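## Task

Place the chain bracelet, all of it, in the front-left compartment of the six-compartment jewelry box, the bangle in the back-right one, every ring in the back-middle one and every ear stud in the front-middle one. Each item must sit lower than the tops of the dividers. The hinge side counts as the back, and left and right are judged from the front while looking toward the hinge. The box must end up standing upright on the table.

## Robot and tools

Robot: two six-joint arms, left_arm and right_arm, each ending in a parallel two-finger gripper with a wrist camera. Base (URDF root) positions in the scene frame: left_arm (-0.051, +0.330, 0) m, quat_wxyz (+1.000, 0, 0, -0.014); right_arm (+0.031, -0.246, 0) m, quat_wxyz (+1.000, 0, 0, -0.021). A two-camera stand sits behind the arms.

Frames: the scene frame has its origin at table-top height, halfway between the nominal bases, +z up, +x outward over the table, and left_arm on the +y side. Arm names do not tell you which side of an image an arm appears on. Fixed cameras and the table use the scene frame; every hand pose, velocity, target and wrist-camera pose is given in that arm's own base frame, and offsets run along that arm's base axes, with rotation about the Hand target point. The gripper's fingers point along its +z and open and close along its y. end_effector_position (metres) is the spot between the pads, roughly 1 cm short of the fingertips; orientation is end_effector_quat_wxyz. Reported positions may be off by a few centimetres, more at long reach.

execute_actions(actions, cameras): actions is a list of actions; each action is a table of at most 15 rows, one row per 1/30 s control step, and a short table repeats its final row to fill 15 steps. Every row holds 14 numbers in [-1, 1]: left_arm dx, dy, dz, rx, ry, rz, opening, then the same seven for right_arm, always both arms. dx..rz are offsets, not poses: each row is measured from the Hand target at the moment that action began, not from the previous row, and each new action or call starts from the updated Hand target, so repeating an offset keeps moving. Scale: 1.0 equals 0.6 m for translation or 180 degrees for rotation; rx, ry, rz form one rotation vector. A translation longer than 1.0 is shortened along its direction. opening is absolute: +1 is fully open (0.094 m), -1 closed. Sending six zeros re-asks for the current Hand target; an opening of 0 is a real command (half open), so repeat the current opening to leave a gripper alone. An empty actions list returns state plus images, the scene number and task.

move(target, speed, blend, opening_speed, grip_force, blocking, cameras): target is one 14-number row, or a list of up to 15 rows, laid out and scaled as above; every row is an offset from the same starting Hand targets, not from the prior row. Grippers travel straight lines; all paths finish together, at least 0.5 s and capped at 10 s total. speed is path top speed in m/s, 0.002 to 2.9 (default 0.25), rotation up to twice that in rad/s; one value or one per target. blend (m) rounds corners of a list; 0 means stop at each. opening_speed sets finger rate per second on the -1..1 scale, at least 0.2. grip_force is newtons per pad, 10 to 50, one value or one per arm, and stays until changed; lower forces close slowly. blocking=false returns after about 0.5 s while the move continues. The result adds a move: line: done, off_target, moving, held or fault, plus limits=paced (pose clipped) or limits=held (steps withheld). Moves do not avoid obstacles or the other arm.

wait(seconds 0 to 10) lets the scene run holding commands. stop brakes a running move. zoom_image(camera, region [x0, y0, x1, y1], at most 504 by 504 pixels) enlarges part of a camera's latest image; cameras: cam_head_left, cam_head_right, cam_high, cam_low (896x504), cam_left_wrist, cam_right_wrist (672x504). read_manual gives licence texts. finished_scene(scene 1 or 2) ends the scene permanently; the goal must hold with the robot hands off.

Control notes: each step the commanded orientation is limited to 40 degrees from the measured one. Friction and weight can leave a gripper a few centimetres from its command; the next command re-requests it, and you can add the missing distance as an offset. A blocked arm keeps pushing until you command a target back past the gripper. Keep paths away from an arm's own base.

Result lines: Hand target (last commanded pose, base for next offsets), Tool commands, grip_measured (opening on the -1..1 scale; reads a bit wide when empty and narrower than a held part), grip_effort_nm (gripper motor effort, negative closing; not pad force), Joint positions, Joint torques, Joint velocities (may say within noise). MOTOR HOT appears at 75 °C; at 90 °C the arm folds and idles; at 100 °C it collapses. Holding loads, stretching out or pushing at unreachable poses heats motors.

Avoid: dropping items or letting them fall off the table (failure), releasing moving parts, fast impacts, hard pushes, contact or pinching between the two arms, strain on wrist camera cables, and knocking the box over. Close slowly on delicate items; release by commanding an opening well above grip_measured. Loose items may occasionally be nudged by outside disturbances, so check before finishing.

Each tool is called after "Emit:" as name(argument=value, ...) on one line, values as JSON.

## Session

Emit:
execute_actions(actions=[], cameras=["all"])

Scene clock: 0.00 s.
left_arm: end_effector_position=(+0.3826, +0.0096, +0.1444) grip_measured=+1.000 grip_effort_nm=n/a end_effector_quat_wxyz=(+0.687, -0.071, +0.722, +0.048) | right_arm: end_effector_position=(+0.3748, -0.0253, +0.1387) grip_measured=+1.000 grip_effort_nm=n/a end_effector_quat_wxyz=(+0.676, +0.088, +0.730, -0.044)
Joint positions: left_arm=[-0.105 1.577 0.236 1.287 -0.272 -0.044 0.094] | right_arm=[0.034 1.533 0.209 1.239 0.219 0.074 0.094]
Joint velocities: within noise
Joint torques (N m): no reading
Heat: left arm: 30 °C; right arm: 28 °C.
Hand target: left_arm +0.3828, +0.0096, +0.1426; +0.683, -0.071, +0.725, +0.048 | right_arm +0.3759, -0.0253, +0.1413; +0.678, +0.089, +0.728, -0.044
Tool commands: left_gripper/opening=+1.0 right_gripper/opening=+1.0

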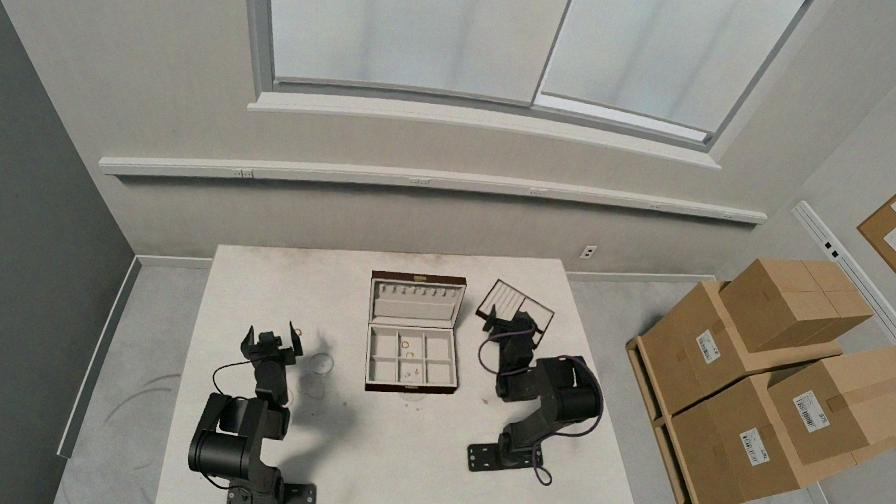

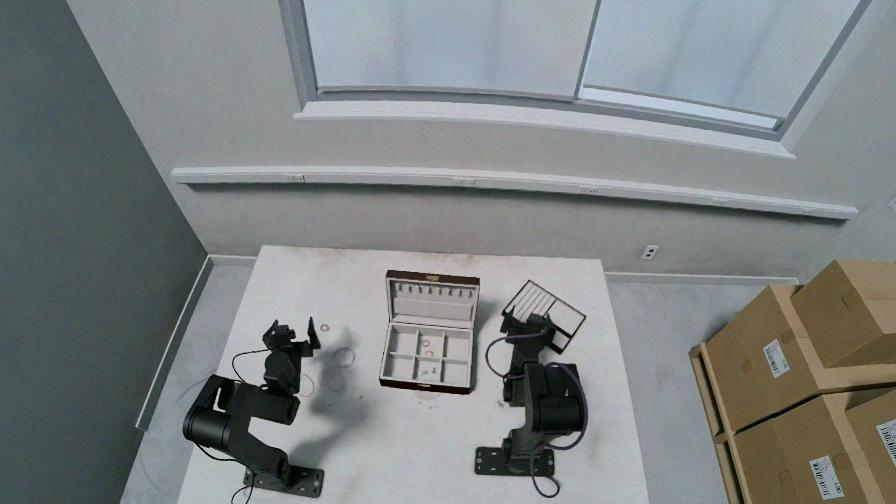

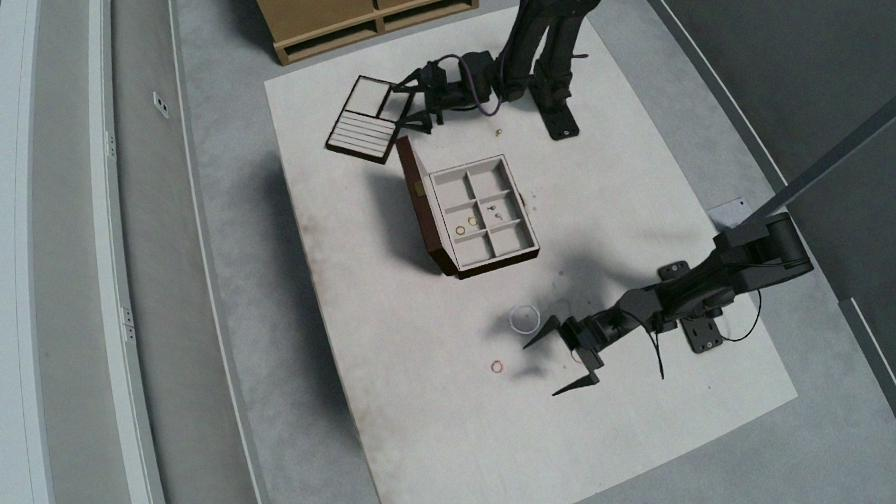

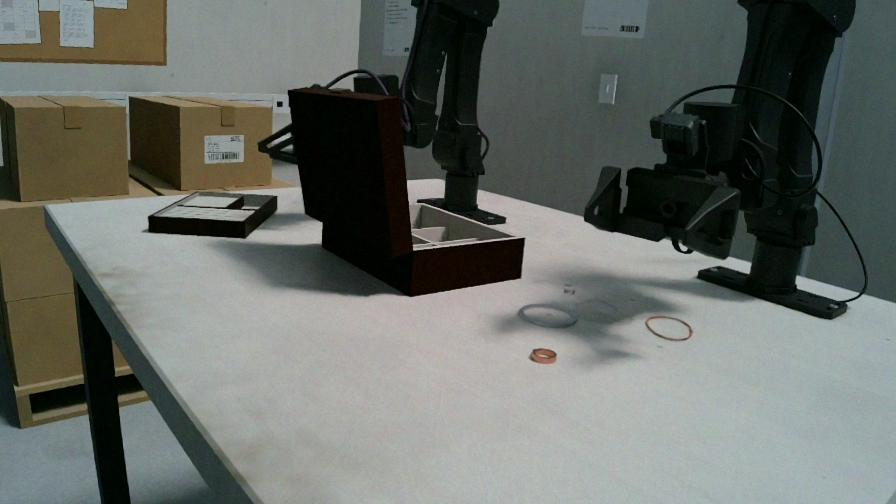

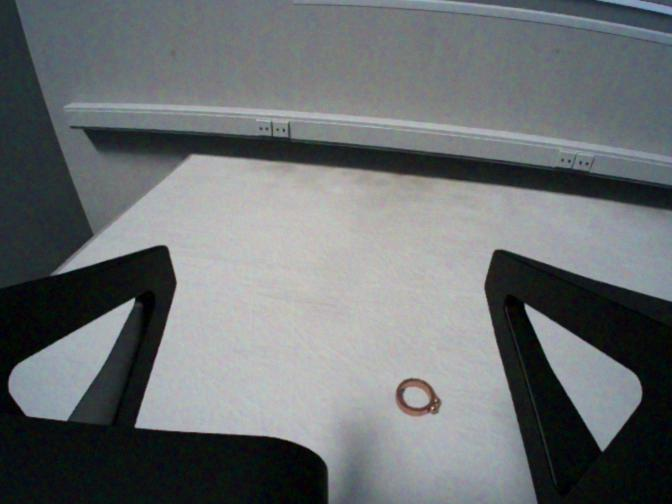

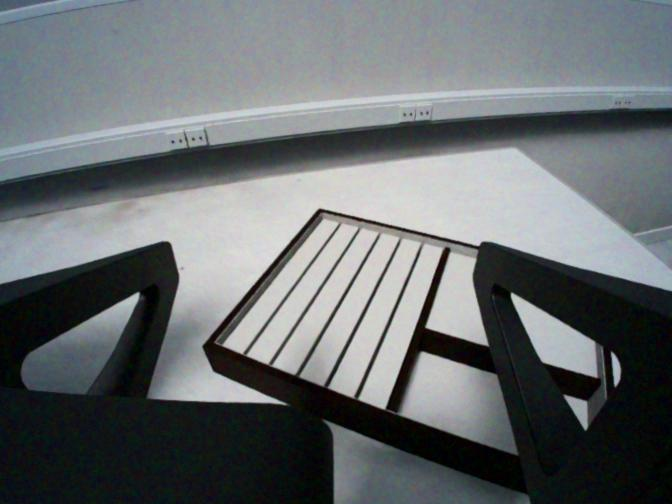

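Emit:
zoom_image(camera="cam_high", region=[390, 120, 620, 290])

Emit:
zoom_image(camera="cam_high", region=[440, 250, 740, 420])

Emit:
zoom_image(camera="cam_head_left", region=[230, 250, 600, 504])

Emit:
zoom_image(camera="cam_head_right", region=[230, 250, 600, 504])

Scaled by 2.191 from the camera's 896x504 image, which has a finer 1280x720 frame.

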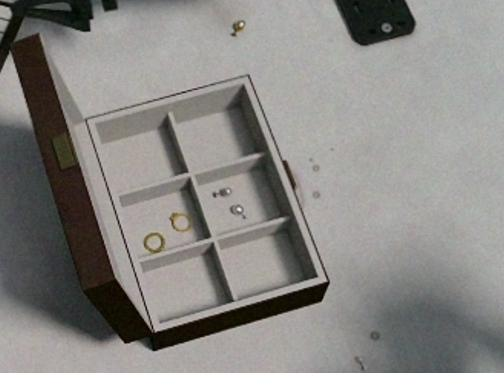

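Scaled by 1.680 from the camera's 896x504 image, which has a finer 1280x720 frame.

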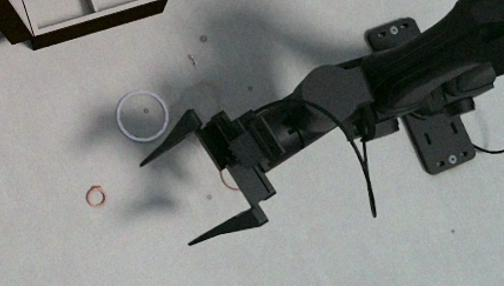

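Scaled by 1.362 from the camera's 896x504 image, which has a finer 1280x720 frame.

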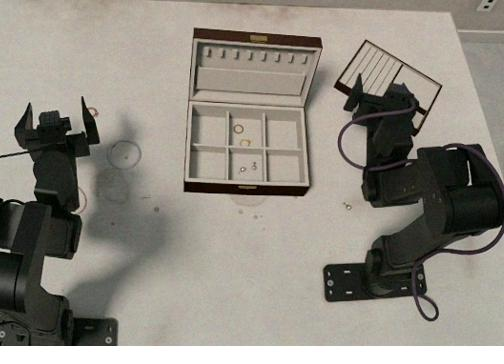

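Scaled by 1.362 from the camera's 896x504 image, which has a finer 1280x720 frame.

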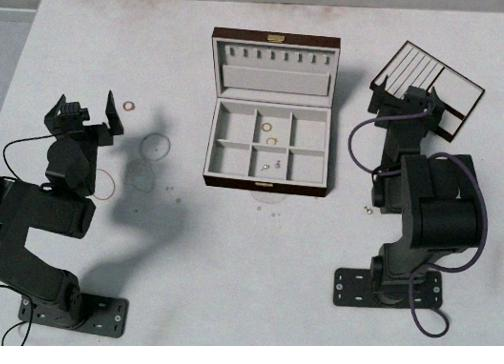

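Emit:
move(target=[[-0.1047,-0.116,0.179,-0.0186,0.3135,-0.0538,-0.6,-0.1765,0.0922,0.1312,-0.0087,0.3107,0.1056,-0.6],[-0.1047,-0.116,0.179,-0.0186,0.3135,-0.0538,-0.6,-0.2348,0.3755,0.1645,-0.0087,0.3107,0.1056,-0.6]], speed=[0.25, 0.25], blend=[0.03, 0], cameras=["cam_left_wrist", "cam_right_wrist", "cam_high"])

Scene clock: 108.20 s.
left_arm: end_effector_position=(+0.3190, -0.0561, +0.2489) grip_measured=-0.598 grip_effort_nm=-0.10 end_effector_quat_wxyz=(+0.265, -0.001, +0.964, +0.005) | right_arm: end_effector_position=(+0.2322, +0.1978, +0.2327) grip_measured=-0.598 grip_effort_nm=-0.12 end_effector_quat_wxyz=(+0.252, -0.071, +0.965, +0.021)
Joint positions: left_arm=[-0.254 1.354 1.472 -1.17 -0.138 -0.219 0.019] | right_arm=[0.899 1.371 1.444 -1.252 0.337 0.684 0.019]
Joint torques (N m): left_arm=[-0.64 -4.48 11.21 0.97 0.02 -0.05] | right_arm=[0.57 -3.56 10.8 0.63 0.37 0.1]
Heat: left arm: 33 °C; right arm: 34 °C.
Hand target: left_arm +0.3200, -0.0600, +0.2500; +0.259, +0.000, +0.966, +0.000 | right_arm +0.2350, +0.2000, +0.2400; +0.258, -0.068, +0.963, +0.018
Off the commanded pose: left_arm 0.004 m, 1 deg | right_arm 0.008 m, 1 deg.
move: done
Images, in order (width x height): cam_high 896x504, cam_left_wrist 672x504, cam_right_wrist 672x504.

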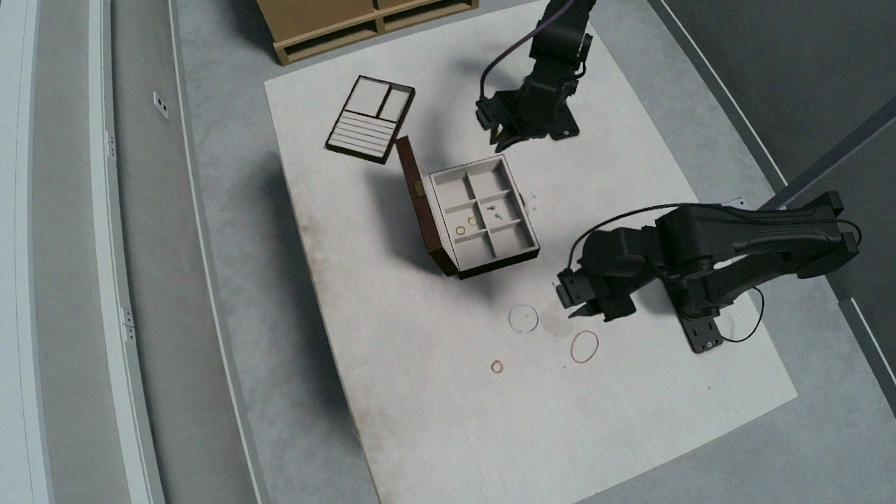

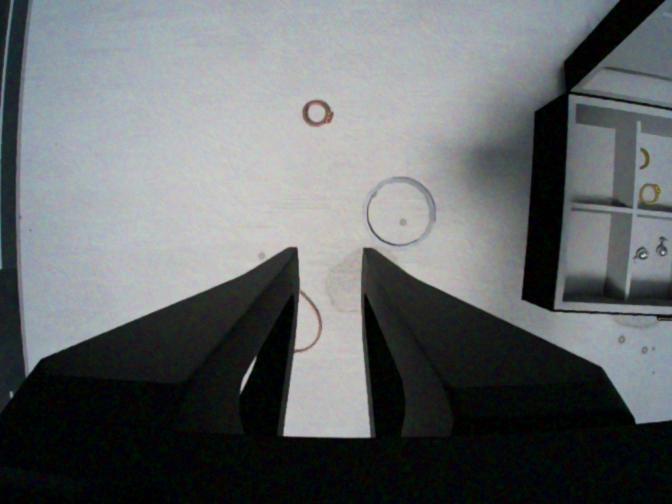

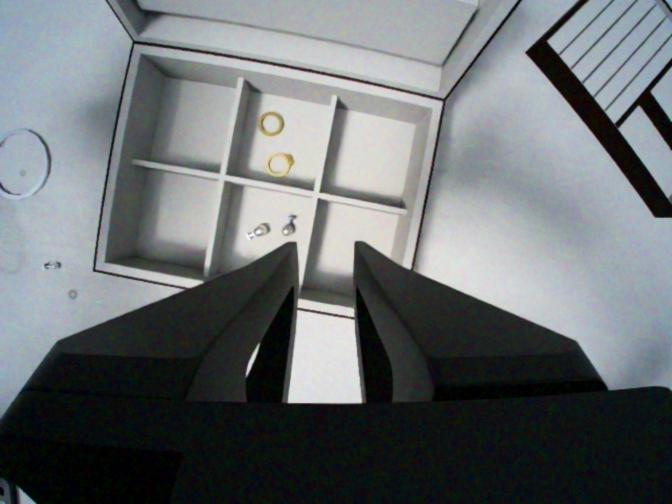

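Emit:
zoom_image(camera="cam_right_wrist", region=[80, 20, 480, 330])

Emit:
zoom_image(camera="cam_left_wrist", region=[240, 80, 480, 400])

Emit:
zoom_image(camera="cam_right_wrist", region=[0, 100, 120, 320])

Scaled by 1.260 from the camera's 672x504 image, which has a finer 960x720 frame.

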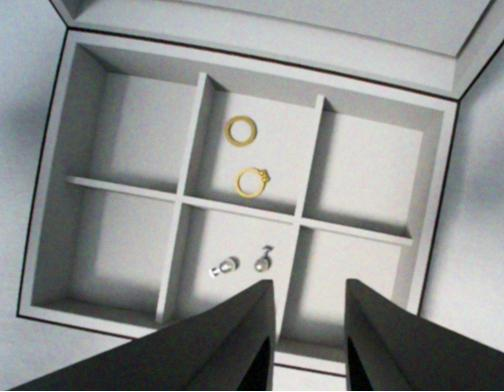

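Scaled by 1.575 from the camera's 672x504 image, which has a finer 960x720 frame.

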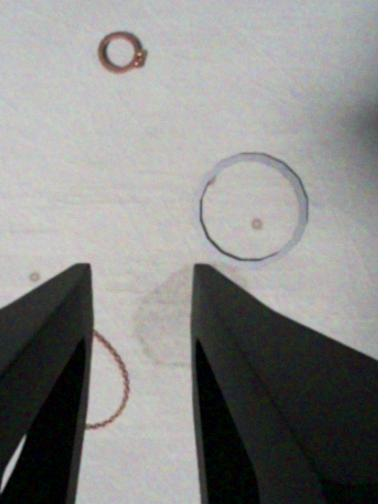

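Scaled by 2.291 from the camera's 672x504 image, which has a finer 960x720 frame.

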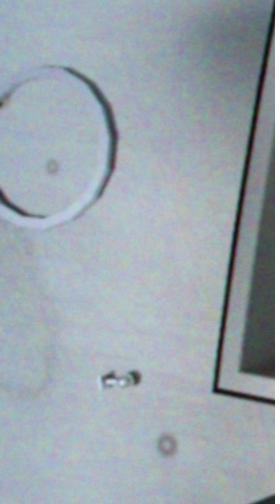

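Emit:
move(target=[-0.0333,0.0667,-0.1167,0.0049,0.1112,-0.0275,-0.6,0.0083,-0.25,-0.1,-0.0174,0.1098,0.0106,-0.6], speed=0.25, cameras=["cam_left_wrist", "cam_right_wrist"])

Scene clock: 233.77 s.
left_arm: end_effector_position=(+0.3033, -0.0192, +0.1872) grip_measured=-0.598 grip_effort_nm=-0.11 end_effector_quat_wxyz=(+0.105, +0.041, +0.994, +0.001) | right_arm: end_effector_position=(+0.2456, +0.0523, +0.1880) grip_measured=-0.598 grip_effort_nm=-0.12 end_effector_quat_wxyz=(+0.107, -0.086, +0.990, +0.009)
Joint positions: left_arm=[-0.072 1.512 1.472 -1.321 -0.009 0.012 0.019] | right_arm=[0.213 1.313 1.308 -1.352 0.01 0.038 0.019]
Joint torques (N m): left_arm=[0.31 -5.96 8.02 0.47 0.13 0.1] | right_arm=[-0.61 -3.41 5.55 0.37 -0.07 -0.04]
Heat: left arm: 33 °C; right arm: 32 °C.
Hand target: left_arm +0.3000, -0.0199, +0.1799; +0.087, +0.043, +0.995, -0.004 | right_arm +0.2399, +0.0500, +0.1801; +0.087, -0.087, +0.992, +0.008
Off the commanded pose: left_arm 0.008 m, 2 deg | right_arm 0.010 m, 2 deg.
move: done
Images, in order (width x height): cam_left_wrist 672x504, cam_right_wrist 672x504.

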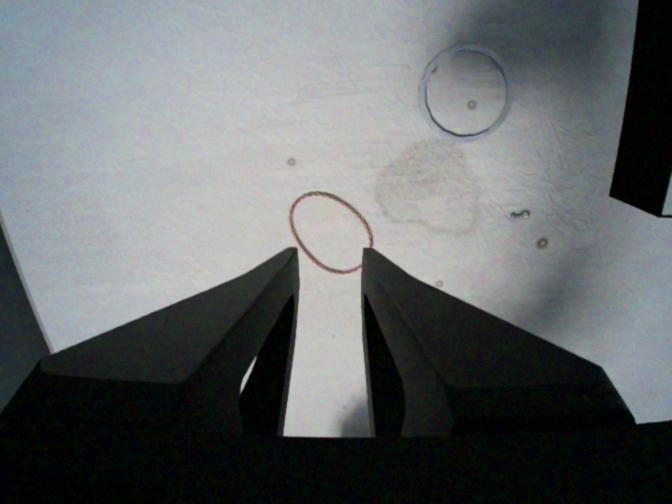

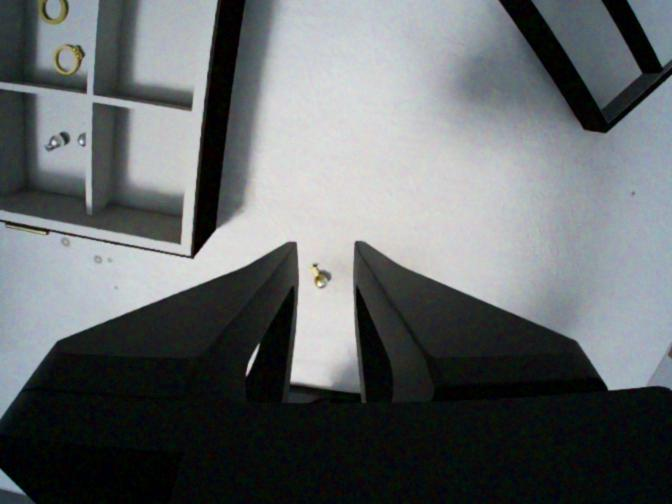

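Emit:
execute_actions(actions=[], cameras=["cam_right_wrist", "cam_left_wrist"])

Scene clock: 272.57 s.
left_arm: end_effector_position=(+0.3033, -0.0192, +0.1872) grip_measured=-0.598 grip_effort_nm=-0.10 end_effector_quat_wxyz=(+0.105, +0.041, +0.994, +0.001) | right_arm: end_effector_position=(+0.2456, +0.0523, +0.1880) grip_measured=-0.598 grip_effort_nm=-0.12 end_effector_quat_wxyz=(+0.107, -0.086, +0.990, +0.009)
Joint positions: left_arm=[-0.072 1.512 1.472 -1.321 -0.009 0.013 0.019] | right_arm=[0.213 1.313 1.308 -1.352 0.01 0.037 0.019]
Joint velocities: within noise
Joint torques (N m): left_arm=[0.36 -5.86 7.94 0.46 0.11 0.09] | right_arm=[-0.65 -3.41 5.53 0.37 -0.08 -0.02]
Heat: left arm: 32 °C; right arm: 31 °C.
Hand target: left_arm +0.3001, -0.0199, +0.1799; +0.087, +0.044, +0.995, -0.003 | right_arm +0.2399, +0.0500, +0.1801; +0.087, -0.087, +0.992, +0.008
Tool commands: left_gripper/opening=-0.6 right_gripper/opening=-0.6
Off the commanded pose: left_arm 0.008 m, 2 deg | right_arm 0.010 m, 2 deg.
Images, in order (width x height): cam_left_wrist 672x504, cam_right_wrist 672x504.

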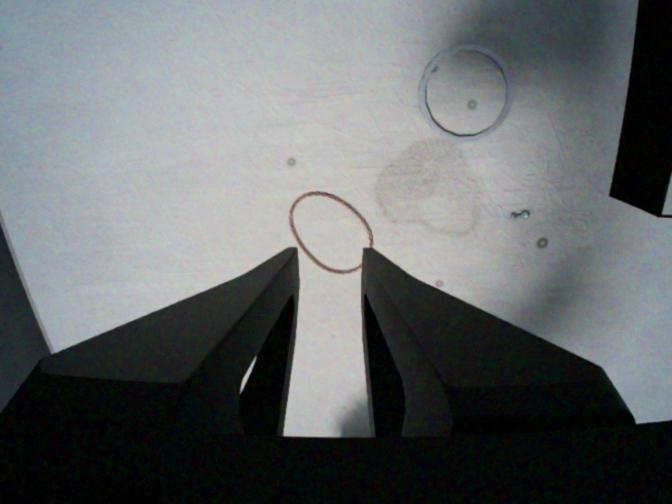

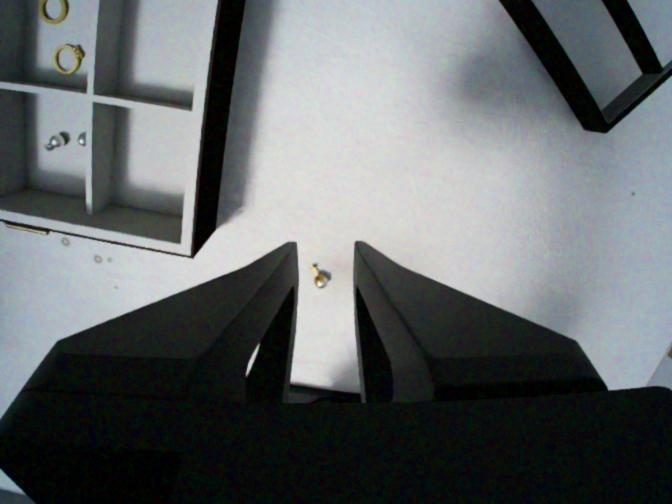

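Emit:
move(target=[-0.0735, -0.0373, -0.1915, 0.0043, 0.0553, 0.0004, -0.6, -0.1162, -0.0058, -0.195, -0.0175, 0.0531, 0.0885, -0.6], speed=0.2, grip_force=[40, 20], cameras=["cam_right_wrist", "cam_left_wrist"])

Scene clock: 414.83 s.
left_arm: end_effector_position=(+0.2574, -0.0396, +0.0715) grip_measured=-0.598 grip_effort_nm=-0.11 end_effector_quat_wxyz=(+0.009, +0.044, +0.999, +0.003) | right_arm: end_effector_position=(+0.1699, +0.0440, +0.0631) grip_measured=-0.598 grip_effort_nm=-0.11 end_effector_quat_wxyz=(-0.014, -0.217, +0.976, -0.003)
Joint positions: left_arm=[-0.162 1.539 1.057 -1.072 -0.008 -0.074 0.019] | right_arm=[0.254 1.25 0.787 -1.136 0.006 -0.184 0.019]
Joint torques (N m): left_arm=[-0.5 -5.79 7.31 0.3 0.11 -0.06] | right_arm=[0.66 -5.6 5.18 0.27 -0.09 -0.03]
Heat: left arm: 32 °C; right arm: 30 °C.
Hand target: left_arm +0.2560, -0.0423, +0.0650; +0.000, +0.043, +0.999, -0.001 | right_arm +0.1702, +0.0465, +0.0631; +0.000, -0.225, +0.974, +0.000
Off the commanded pose: left_arm 0.007 m, 1 deg | right_arm 0.003 m, 2 deg.
grip_force (N): 40, 20
move: done
Images, in order (width x height): cam_left_wrist 672x504, cam_right_wrist 672x504.

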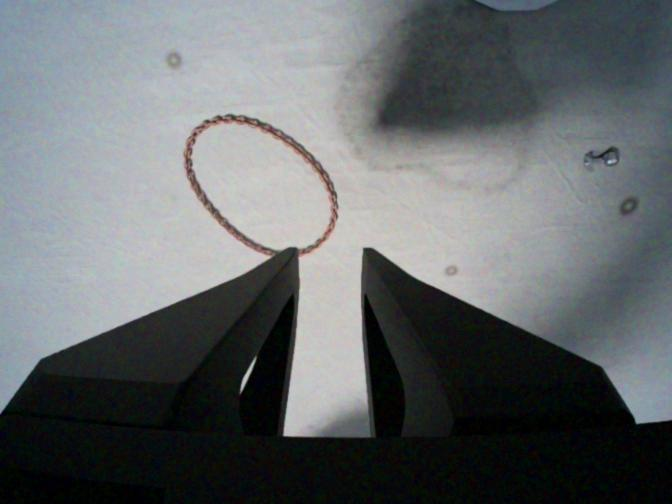

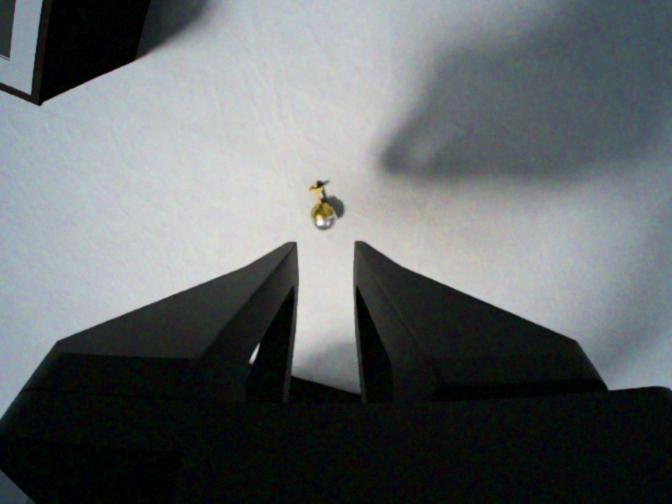

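Emit:
move(target=[[0, -0.0017, -0.09, 0, 0, 0, -0.6, -0.0043, 0.0023, -0.0818, 0, 0, 0.0222, -0.6], [0, -0.0017, -0.09, 0, 0, 0, -1, -0.0043, 0.0023, -0.0818, 0, 0, 0.0222, -1], [0, -0.0017, 0.03, 0, 0, 0, -1, -0.0043, 0.0023, 0.04, 0, 0, 0.0222, -1]], speed=[0.06, 0.06, 0.1], opening_speed=0.4, cameras=["cam_right_wrist", "cam_left_wrist"])

Scene clock: 463.43 s.
left_arm: end_effector_position=(+0.2525, -0.0394, +0.0730) grip_measured=-0.992 grip_effort_nm=-0.43 end_effector_quat_wxyz=(-0.015, +0.043, +0.999, +0.006) | right_arm: end_effector_position=(+0.1620, +0.0438, +0.0758) grip_measured=-0.959 grip_effort_nm=-0.49 end_effector_quat_wxyz=(-0.019, -0.251, +0.968, -0.003)
Joint positions: left_arm=[-0.164 1.564 1.087 -1.125 -0.008 -0.078 0] | right_arm=[0.264 1.217 0.818 -1.209 0.006 -0.244 0.002]
Joint torques (N m): left_arm=[-0.47 -9.58 9.95 0.01 0.08 -0.06] | right_arm=[0.7 -4.81 9.78 -0.04 -0.1 -0.03]
Heat: left arm: 32 °C; right arm: 30 °C.
Hand target: left_arm +0.2560, -0.0433, +0.0831; +0.000, +0.043, +0.999, -0.001 | right_arm +0.1676, +0.0479, +0.0871; +0.000, -0.258, +0.966, +0.000
Off the commanded pose: left_arm 0.011 m, 2 deg | right_arm 0.013 m, 2 deg.
grip_force (N): 40, 20
move: off_target (left_arm, right_arm)
Images, in order (width x height): cam_left_wrist 672x504, cam_right_wrist 672x504.

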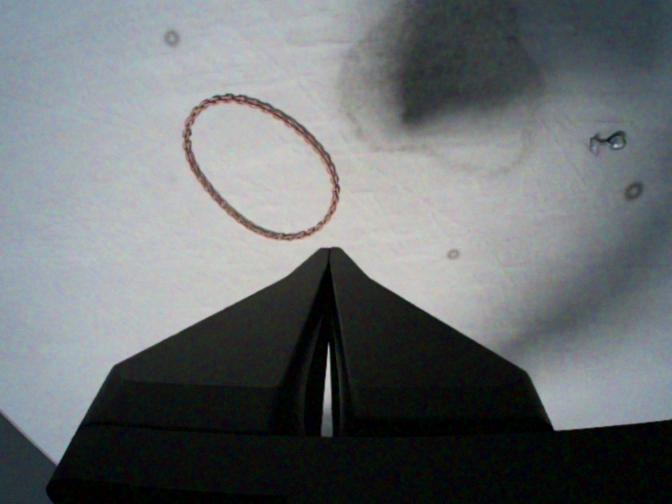

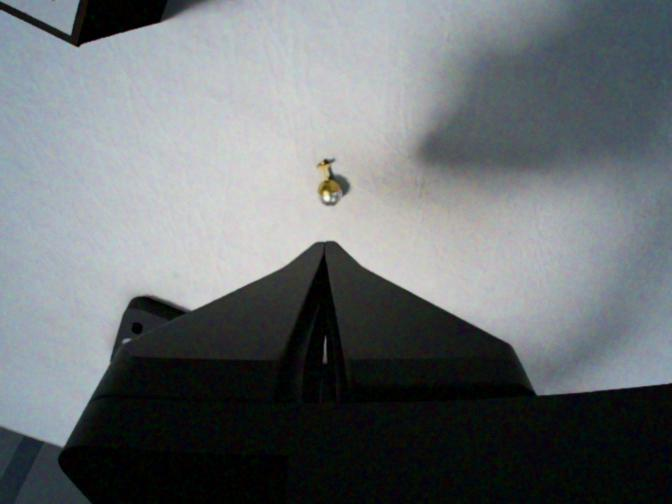

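Emit:
move(target=[-0.0082, -0.0015, -0.1285, 0, 0, 0, -0.6, -0.0043, 0, -0.1352, 0, 0, 0, -0.6], speed=0.07, cameras=["cam_right_wrist", "cam_left_wrist"])

Scene clock: 493.40 s.
left_arm: end_effector_position=(+0.2520, -0.0409, +0.0137) grip_measured=-0.602 grip_effort_nm=0.14 end_effector_quat_wxyz=(+0.005, +0.043, +0.999, +0.003) | right_arm: end_effector_position=(+0.1656, +0.0454, +0.0116) grip_measured=-0.602 grip_effort_nm=0.08 end_effector_quat_wxyz=(-0.001, -0.253, +0.967, -0.003)
Joint positions: left_arm=[-0.171 1.61 0.882 -0.834 -0.008 -0.084 0.019] | right_arm=[0.268 1.283 0.593 -0.882 0.006 -0.244 0.019]
Joint torques (N m): left_arm=[-0.69 -5.6 6.34 0.44 0.1 -0.05] | right_arm=[0.76 -2.21 4.74 0.44 -0.1 0.01]
Heat: left arm: 34 °C; right arm: 31 °C.
Hand target: left_arm +0.2511, -0.0443, +0.0060; +0.000, +0.043, +0.999, -0.001 | right_arm +0.1650, +0.0479, +0.0060; +0.000, -0.258, +0.966, +0.000
Off the commanded pose: left_arm 0.008 m, 1 deg | right_arm 0.006 m, 1 deg.
grip_force (N): 40, 20
move: done
Images, in order (width x height): cam_left_wrist 672x504, cam_right_wrist 672x504.

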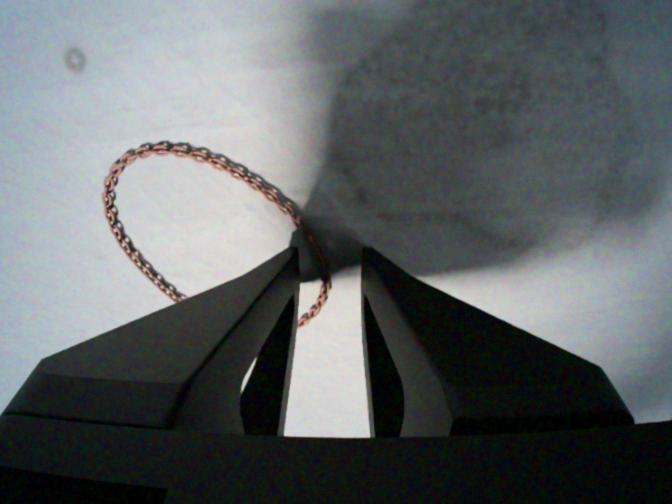

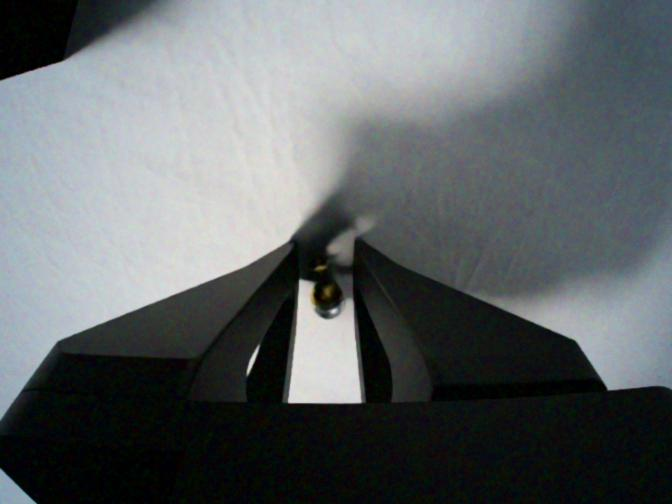

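Emit:
move(target=[0, 0, -0.01, 0, 0, 0, -0.6, -0.0115, -0.0065, -0.0083, 0, 0, 0, -0.6], speed=0.05, cameras=["cam_right_wrist"])

Scene clock: 508.07 s.
left_arm: end_effector_position=(+0.2537, -0.0413, +0.0134) grip_measured=-0.602 grip_effort_nm=0.14 end_effector_quat_wxyz=(+0.009, +0.043, +0.999, +0.003) | right_arm: end_effector_position=(+0.1648, +0.0452, +0.0108) grip_measured=-0.602 grip_effort_nm=0.08 end_effector_quat_wxyz=(+0.005, -0.256, +0.967, -0.003)
Joint positions: left_arm=[-0.171 1.61 0.881 -0.825 -0.008 -0.084 0.019] | right_arm=[0.268 1.268 0.58 -0.873 0.006 -0.25 0.019]
Joint torques (N m): left_arm=[-0.73 -4.82 5.11 0.61 0.11 -0.05] | right_arm=[-0.14 -2.97 2.58 0.49 -0.09 -0.05]
Heat: left arm: 33 °C; right arm: 30 °C.
Hand target: left_arm +0.2509, -0.0443, -0.0001; +0.000, +0.043, +0.999, -0.001 | right_arm +0.1580, +0.0440, +0.0009; +0.000, -0.258, +0.966, +0.000
Off the commanded pose: left_arm 0.014 m, 1 deg | right_arm 0.012 m, 1 deg.
grip_force (N): 40, 20
move: off_target (left_arm, right_arm)
Images, in order (width x height): cam_right_wrist 672x504.

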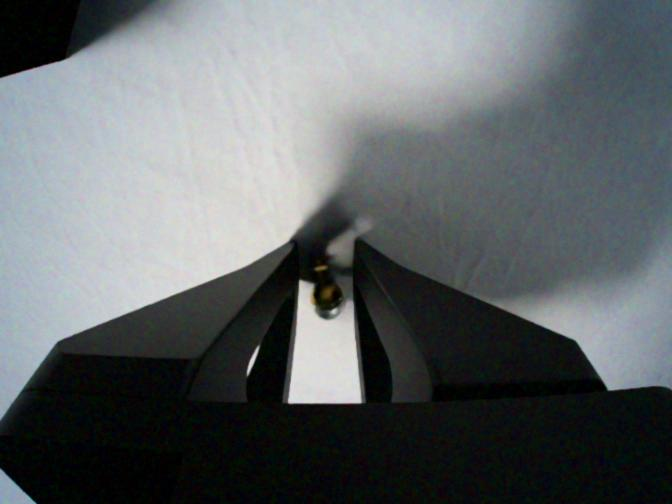

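Emit:
move(target=[[0, 0, 0.0067, 0, 0, 0, -1, 0, 0, 0.0267, 0, 0, 0, -0.6], [0, 0, 0.0067, 0, 0, 0, -1, 0, 0, 0.005, 0, 0, 0, -0.6], [0, 0, 0.0067, 0, 0, 0, -1, 0, 0, 0.005, 0, 0, 0, -1], [0, 0, 0.1, 0, 0, 0, -1, 0, 0, 0.12, 0, 0, 0, -1]], speed=[0.05, 0.05, 0.05, 0.1], opening_speed=0.4, cameras=["cam_right_wrist", "cam_left_wrist"])

Scene clock: 527.27 s.
left_arm: end_effector_position=(+0.2462, -0.0433, +0.0502) grip_measured=-0.971 grip_effort_nm=-0.83 end_effector_quat_wxyz=(-0.015, +0.044, +0.999, -0.001) | right_arm: end_effector_position=(+0.1513, +0.0425, +0.0621) grip_measured=-0.761 grip_effort_nm=-0.49 end_effector_quat_wxyz=(-0.019, -0.257, +0.966, +0.000)
Joint positions: left_arm=[-0.174 1.568 0.997 -1.03 0.006 -0.085 0.001] | right_arm=[0.268 1.181 0.74 -1.167 0 -0.251 0.011]
Joint torques (N m): left_arm=[-0.35 -9.33 9.57 0 -0.06 -0.05] | right_arm=[-0.2 -4.37 9.73 -0.05 -0.02 -0.03]
Heat: left arm: 33 °C; right arm: 29 °C.
Hand target: left_arm +0.2510, -0.0443, +0.0599; +0.000, +0.043, +0.999, -0.001 | right_arm +0.1581, +0.0440, +0.0730; +0.000, -0.259, +0.966, +0.000
Off the commanded pose: left_arm 0.011 m, 2 deg | right_arm 0.013 m, 2 deg.
grip_force (N): 40, 20
move: off_target (left_arm, right_arm)
Images, in order (width x height): cam_left_wrist 672x504, cam_right_wrist 672x504.

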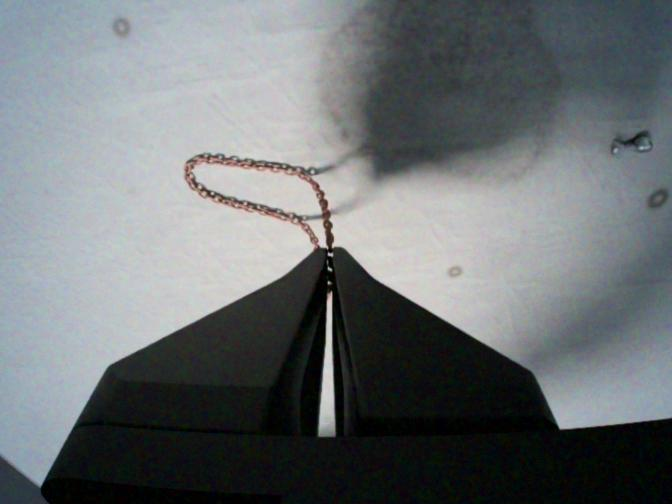

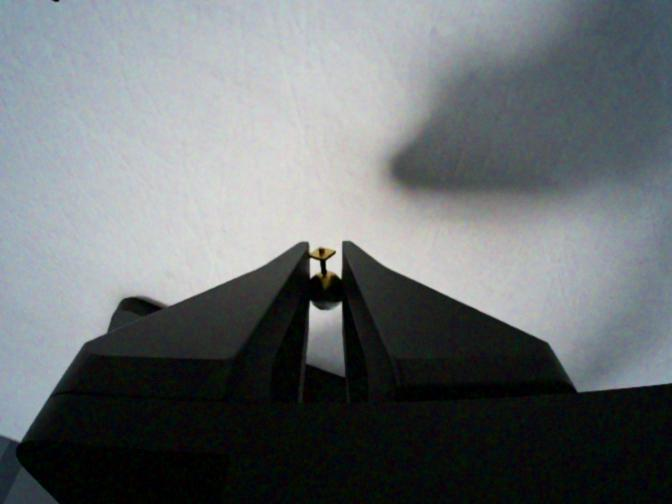

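Emit:
move(target=[[0.0117, -0.0133, 0.1333, 0, -0.05, 0, -1, 0, 0, 0.095, 0, 0, 0, -1], [0.0233, -0.0267, 0.2667, -0.0087, -0.1107, 0, -1, 0.1135, 0.3425, 0.095, 0, 0, -0.1739, -1]], speed=[0.12, 0.18], blend=[0.03, 0], cameras=["cam_right_wrist", "cam_left_wrist"])

Scene clock: 560.77 s.
left_arm: end_effector_position=(+0.2665, -0.0613, +0.2088) grip_measured=-0.971 grip_effort_nm=-0.83 end_effector_quat_wxyz=(+0.159, +0.045, +0.986, -0.009) | right_arm: end_effector_position=(+0.2232, +0.2457, +0.1282) grip_measured=-0.761 grip_effort_nm=-0.49 end_effector_quat_wxyz=(-0.001, +0.010, +1.000, +0.005)
Joint positions: left_arm=[-0.264 1.318 1.37 -1.307 -0.051 -0.165 0.001] | right_arm=[0.826 1.795 1.566 -1.336 -0.008 0.846 0.011]
Joint torques (N m): left_arm=[-0.61 -7.21 10.88 0.66 -0.13 -0.06] | right_arm=[0.43 -6.89 10.24 -0.03 0.05 0.12]
Heat: left arm: 34 °C; right arm: 32 °C.
Hand target: left_arm +0.2650, -0.0603, +0.2200; +0.174, +0.043, +0.984, -0.007 | right_arm +0.2262, +0.2496, +0.1301; +0.000, +0.012, +1.000, +0.000
Off the commanded pose: left_arm 0.011 m, 2 deg | right_arm 0.005 m, 1 deg.
grip_force (N): 40, 20
move: off_target (left_arm)
Images, in order (width x height): cam_left_wrist 672x504, cam_right_wrist 672x504.

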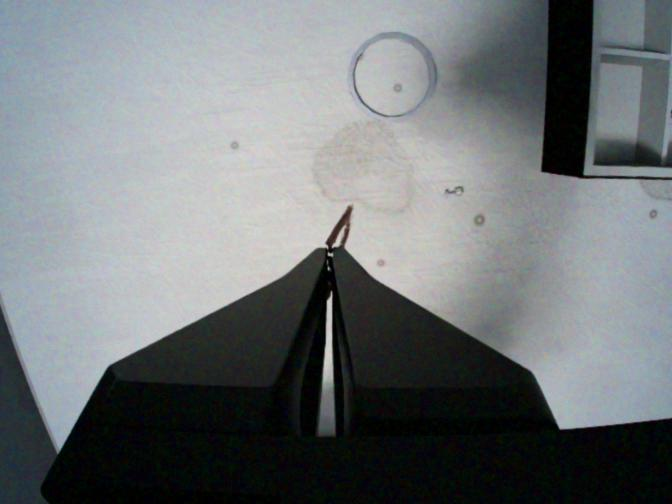

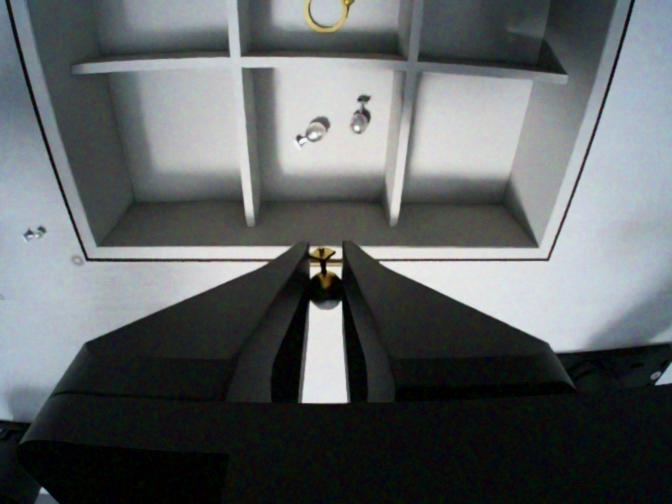

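Emit:
move(target=[[0, 0, 0, 0, 0, 0, -1, -0.0112, 0, -0.1735, 0.0008, 0.0333, 0, -1], [0, 0, 0, 0, 0, 0, -1, -0.0112, 0, -0.1735, 0.0008, 0.0333, 0, -0.65], [0, 0, 0, 0, 0, 0, -1, -0.0112, 0, 0, 0.0008, 0.0333, 0, -0.65]], speed=[0.06, 0.06, 0.12], opening_speed=0.4, cameras=["cam_right_wrist"])

Scene clock: 599.97 s.
left_arm: end_effector_position=(+0.2665, -0.0613, +0.2088) grip_measured=-0.971 grip_effort_nm=-0.83 end_effector_quat_wxyz=(+0.159, +0.044, +0.986, -0.009) | right_arm: end_effector_position=(+0.2147, +0.2483, +0.1114) grip_measured=-0.652 grip_effort_nm=0.08 end_effector_quat_wxyz=(-0.069, +0.011, +0.997, -0.018)
Joint positions: left_arm=[-0.264 1.318 1.37 -1.307 -0.051 -0.166 0.001] | right_arm=[0.813 1.902 1.628 -1.416 -0.076 0.831 0.016]
Joint torques (N m): left_arm=[-0.55 -7.32 10.71 0.66 -0.13 -0.06] | right_arm=[-0.66 -12.88 9.57 -0.25 -0.09 -0.03]
Heat: left arm: 36 °C; right arm: 34 °C.
Hand target: left_arm +0.2650, -0.0604, +0.2200; +0.174, +0.042, +0.984, -0.007 | right_arm +0.2194, +0.2495, +0.1300; -0.052, +0.012, +0.999, +0.001
Off the commanded pose: left_arm 0.011 m, 2 deg | right_arm 0.019 m, 3 deg.
grip_force (N): 40, 20
move: off_target (left_arm, right_arm); target 2's new opening was sent with right_arm's hand 0.012 m and 1 deg from that target
Images, in order (width x height): cam_right_wrist 672x504.

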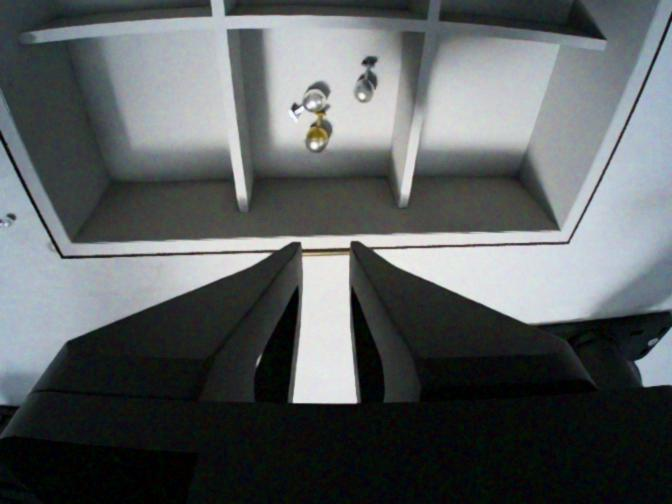

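Emit:
move(target=[0.0883, -0.341, 0, 0, 0, 0, -1, -0.0157, -0.3158, 0.1, 0.0026, -0.0887, 0.0352, -0.65], speed=0.15, cameras=["cam_left_wrist", "cam_high"])

Scene clock: 639.73 s.
left_arm: end_effector_position=(+0.3140, -0.2651, +0.2249) grip_measured=-0.971 grip_effort_nm=-0.83 end_effector_quat_wxyz=(+0.176, +0.046, +0.983, -0.020) | right_arm: end_effector_position=(+0.2174, +0.0641, +0.1929) grip_measured=-0.652 grip_effort_nm=0.09 end_effector_quat_wxyz=(+0.095, -0.044, +0.995, +0.005)
Joint positions: left_arm=[-0.794 1.892 2.026 -1.413 -0.208 -0.67 0.001] | right_arm=[0.314 1.255 1.294 -1.424 0.04 0.222 0.016]
Joint torques (N m): left_arm=[-0.1 -8.53 10.56 0.55 -0.32 -0.04] | right_arm=[-0.69 -5.07 5.08 0.33 -0.02 -0.04]
Heat: left arm: 37 °C; right arm: 33 °C.
Hand target: left_arm +0.3180, -0.2649, +0.2198; +0.174, +0.042, +0.984, -0.007 | right_arm +0.2101, +0.0600, +0.1900; +0.087, -0.044, +0.995, +0.004
Off the commanded pose: left_arm 0.006 m, 2 deg | right_arm 0.009 m, 1 deg.
grip_force (N): 40, 20
move: done
Images, in order (width x height): cam_high 896x504, cam_left_wrist 672x504.

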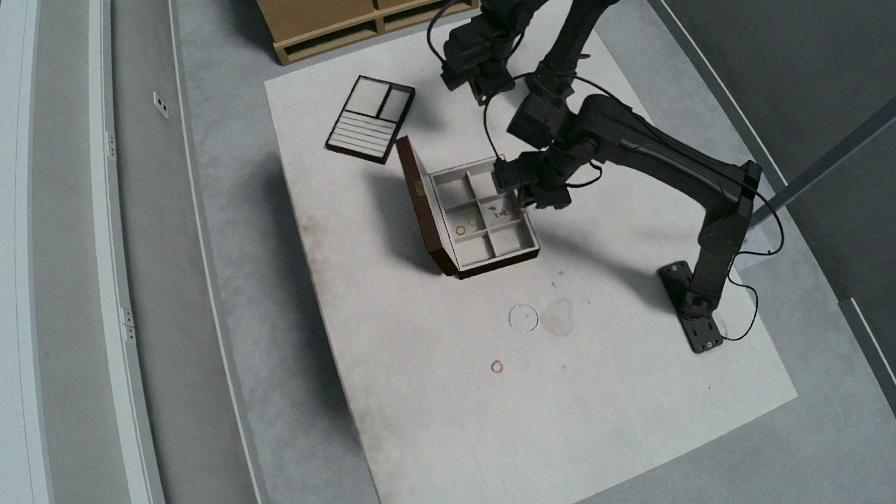

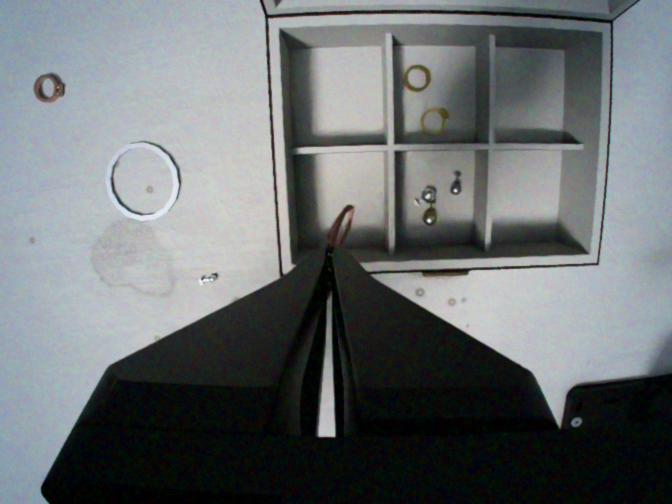

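Emit:
move(target=[[-0.0025, -0.0102, -0.2963, 0.0058, 0.0664, 0, -1, 0, 0, 0, 0, 0, 0, -0.65], [-0.0025, -0.0102, -0.2963, 0.0058, 0.0664, 0, -0.78, 0, 0, 0, 0, 0, 0, -0.65], [-0.0025, -0.0102, -0.2963, 0.0058, 0.0664, 0, -0.55, 0, 0, 0, 0, 0, 0, -0.65], [-0.0025, -0.0102, -0.1, 0.0058, 0.0664, 0, -0.55, 0, 0, 0, 0, 0, 0, -0.65]], speed=[0.07, 0.07, 0.07, 0.12], opening_speed=0.4, cameras=["cam_left_wrist"])

Scene clock: 682.67 s.
left_arm: end_effector_position=(+0.3145, -0.2716, +0.1670) grip_measured=-0.552 grip_effort_nm=0.14 end_effector_quat_wxyz=(+0.081, +0.042, +0.996, -0.009) | right_arm: end_effector_position=(+0.2174, +0.0641, +0.1929) grip_measured=-0.652 grip_effort_nm=0.08 end_effector_quat_wxyz=(+0.095, -0.044, +0.995, +0.005)
Joint positions: left_arm=[-0.755 2.027 2.023 -1.431 -0.092 -0.663 0.021] | right_arm=[0.314 1.255 1.294 -1.424 0.04 0.221 0.016]
Joint torques (N m): left_arm=[0.54 -9.77 9.98 0.29 -0.02 0.11] | right_arm=[-0.68 -5.08 5.05 0.34 -0.02 -0.04]
Heat: left arm: 36 °C; right arm: 30 °C.
Hand target: left_arm +0.3165, -0.2710, +0.1599; +0.070, +0.043, +0.997, -0.002 | right_arm +0.2101, +0.0600, +0.1900; +0.087, -0.044, +0.995, +0.004
Off the commanded pose: left_arm 0.007 m, 2 deg | right_arm 0.009 m, 1 deg.
grip_force (N): 40, 20
move: done; target 2's new opening was sent with left_arm's hand 0.017 m and 2 deg from that target; target 3's new opening was sent with left_arm's hand 0.017 m and 2 deg from that target
Images, in order (width x height): cam_left_wrist 672x504.

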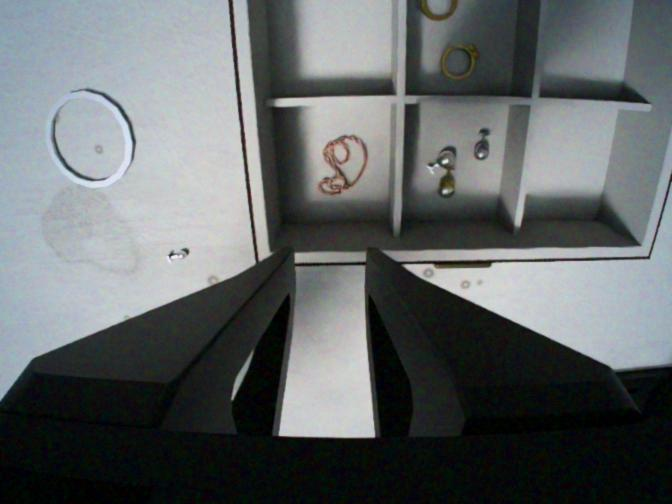

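Emit:
move(target=[0.0608, 0.31, -0.08, 0.0039, 0.0443, 0, -0.55, 0, 0, 0, 0, 0, 0, -0.65], speed=0.2, cameras=["cam_left_wrist"])

Scene clock: 722.43 s.
left_arm: end_effector_position=(+0.3546, -0.0814, +0.1080) grip_measured=-0.552 grip_effort_nm=0.14 end_effector_quat_wxyz=(-0.008, +0.037, +0.999, +0.008) | right_arm: end_effector_position=(+0.2174, +0.0641, +0.1929) grip_measured=-0.652 grip_effort_nm=0.09 end_effector_quat_wxyz=(+0.095, -0.044, +0.995, +0.005)
Joint positions: left_arm=[-0.235 1.945 1.681 -1.326 -0.013 -0.16 0.021] | right_arm=[0.314 1.255 1.294 -1.424 0.04 0.221 0.016]
Joint torques (N m): left_arm=[-0.5 -13.23 6.95 0.24 0.12 0.11] | right_arm=[-0.69 -5.09 5.08 0.34 -0.02 -0.03]
Heat: left arm: 34 °C; right arm: 30 °C.
Hand target: left_arm +0.3530, -0.0850, +0.1119; +0.000, +0.043, +0.999, +0.001 | right_arm +0.2101, +0.0600, +0.1900; +0.087, -0.044, +0.995, +0.004
Off the commanded pose: left_arm 0.006 m, 1 deg | right_arm 0.009 m, 1 deg.
grip_force (N): 40, 20
move: done
Images, in order (width x height): cam_left_wrist 672x504.

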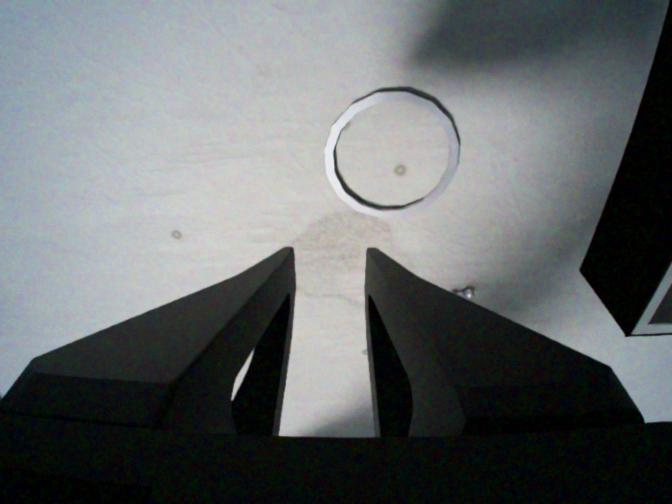

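Emit:
move(target=[[0.0067, 0.0017, -0.1765, 0, 0, 0, -0.55, 0, 0, 0, 0, 0, 0, -0.65], [0.0067, 0.0017, -0.1765, 0, 0, 0, -1, 0, 0, 0, 0, 0, 0, -0.65], [0.0067, 0.0017, 0.0, 0, 0, 0, -1, 0, 0, 0, 0, 0, 0, -0.65]], speed=[0.07, 0.07, 0.1], opening_speed=0.4, grip_force=[25, 20], cameras=["cam_left_wrist"])

Scene clock: 741.20 s.
left_arm: end_effector_position=(+0.3546, -0.0816, +0.0967) grip_measured=-0.992 grip_effort_nm=-0.43 end_effector_quat_wxyz=(-0.018, +0.040, +0.999, +0.009) | right_arm: end_effector_position=(+0.2174, +0.0641, +0.1929) grip_measured=-0.652 grip_effort_nm=0.09 end_effector_quat_wxyz=(+0.095, -0.044, +0.995, +0.005)
Joint positions: left_arm=[-0.235 1.967 1.667 -1.309 -0.012 -0.155 0] | right_arm=[0.314 1.255 1.294 -1.424 0.04 0.221 0.016]
Joint torques (N m): left_arm=[0.06 -14.15 10.13 -0.03 0.09 0.1] | right_arm=[-0.68 -5.08 5.05 0.34 -0.02 -0.04]
Heat: left arm: 34 °C; right arm: 29 °C.
Hand target: left_arm +0.3569, -0.0840, +0.1119; +0.000, +0.043, +0.999, +0.001 | right_arm +0.2101, +0.0600, +0.1900; +0.087, -0.044, +0.995, +0.004
Off the commanded pose: left_arm 0.016 m, 2 deg | right_arm 0.009 m, 1 deg.
grip_force (N): 25, 20
move: off_target (left_arm); target 2's new opening was sent with left_arm's hand 0.014 m and 2 deg from that target
Images, in order (width x height): cam_left_wrist 672x504.

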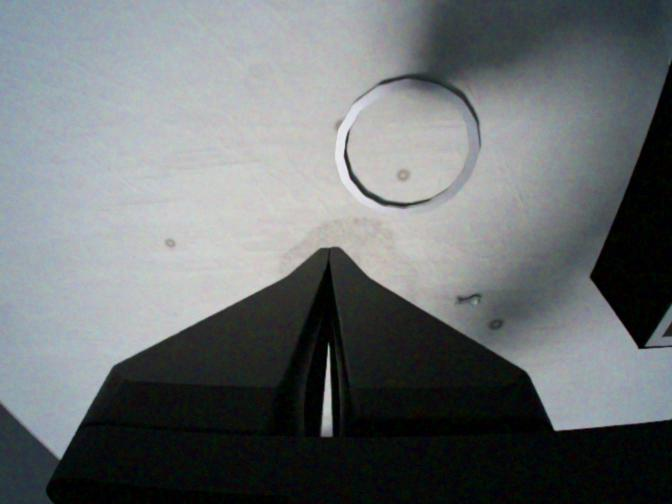

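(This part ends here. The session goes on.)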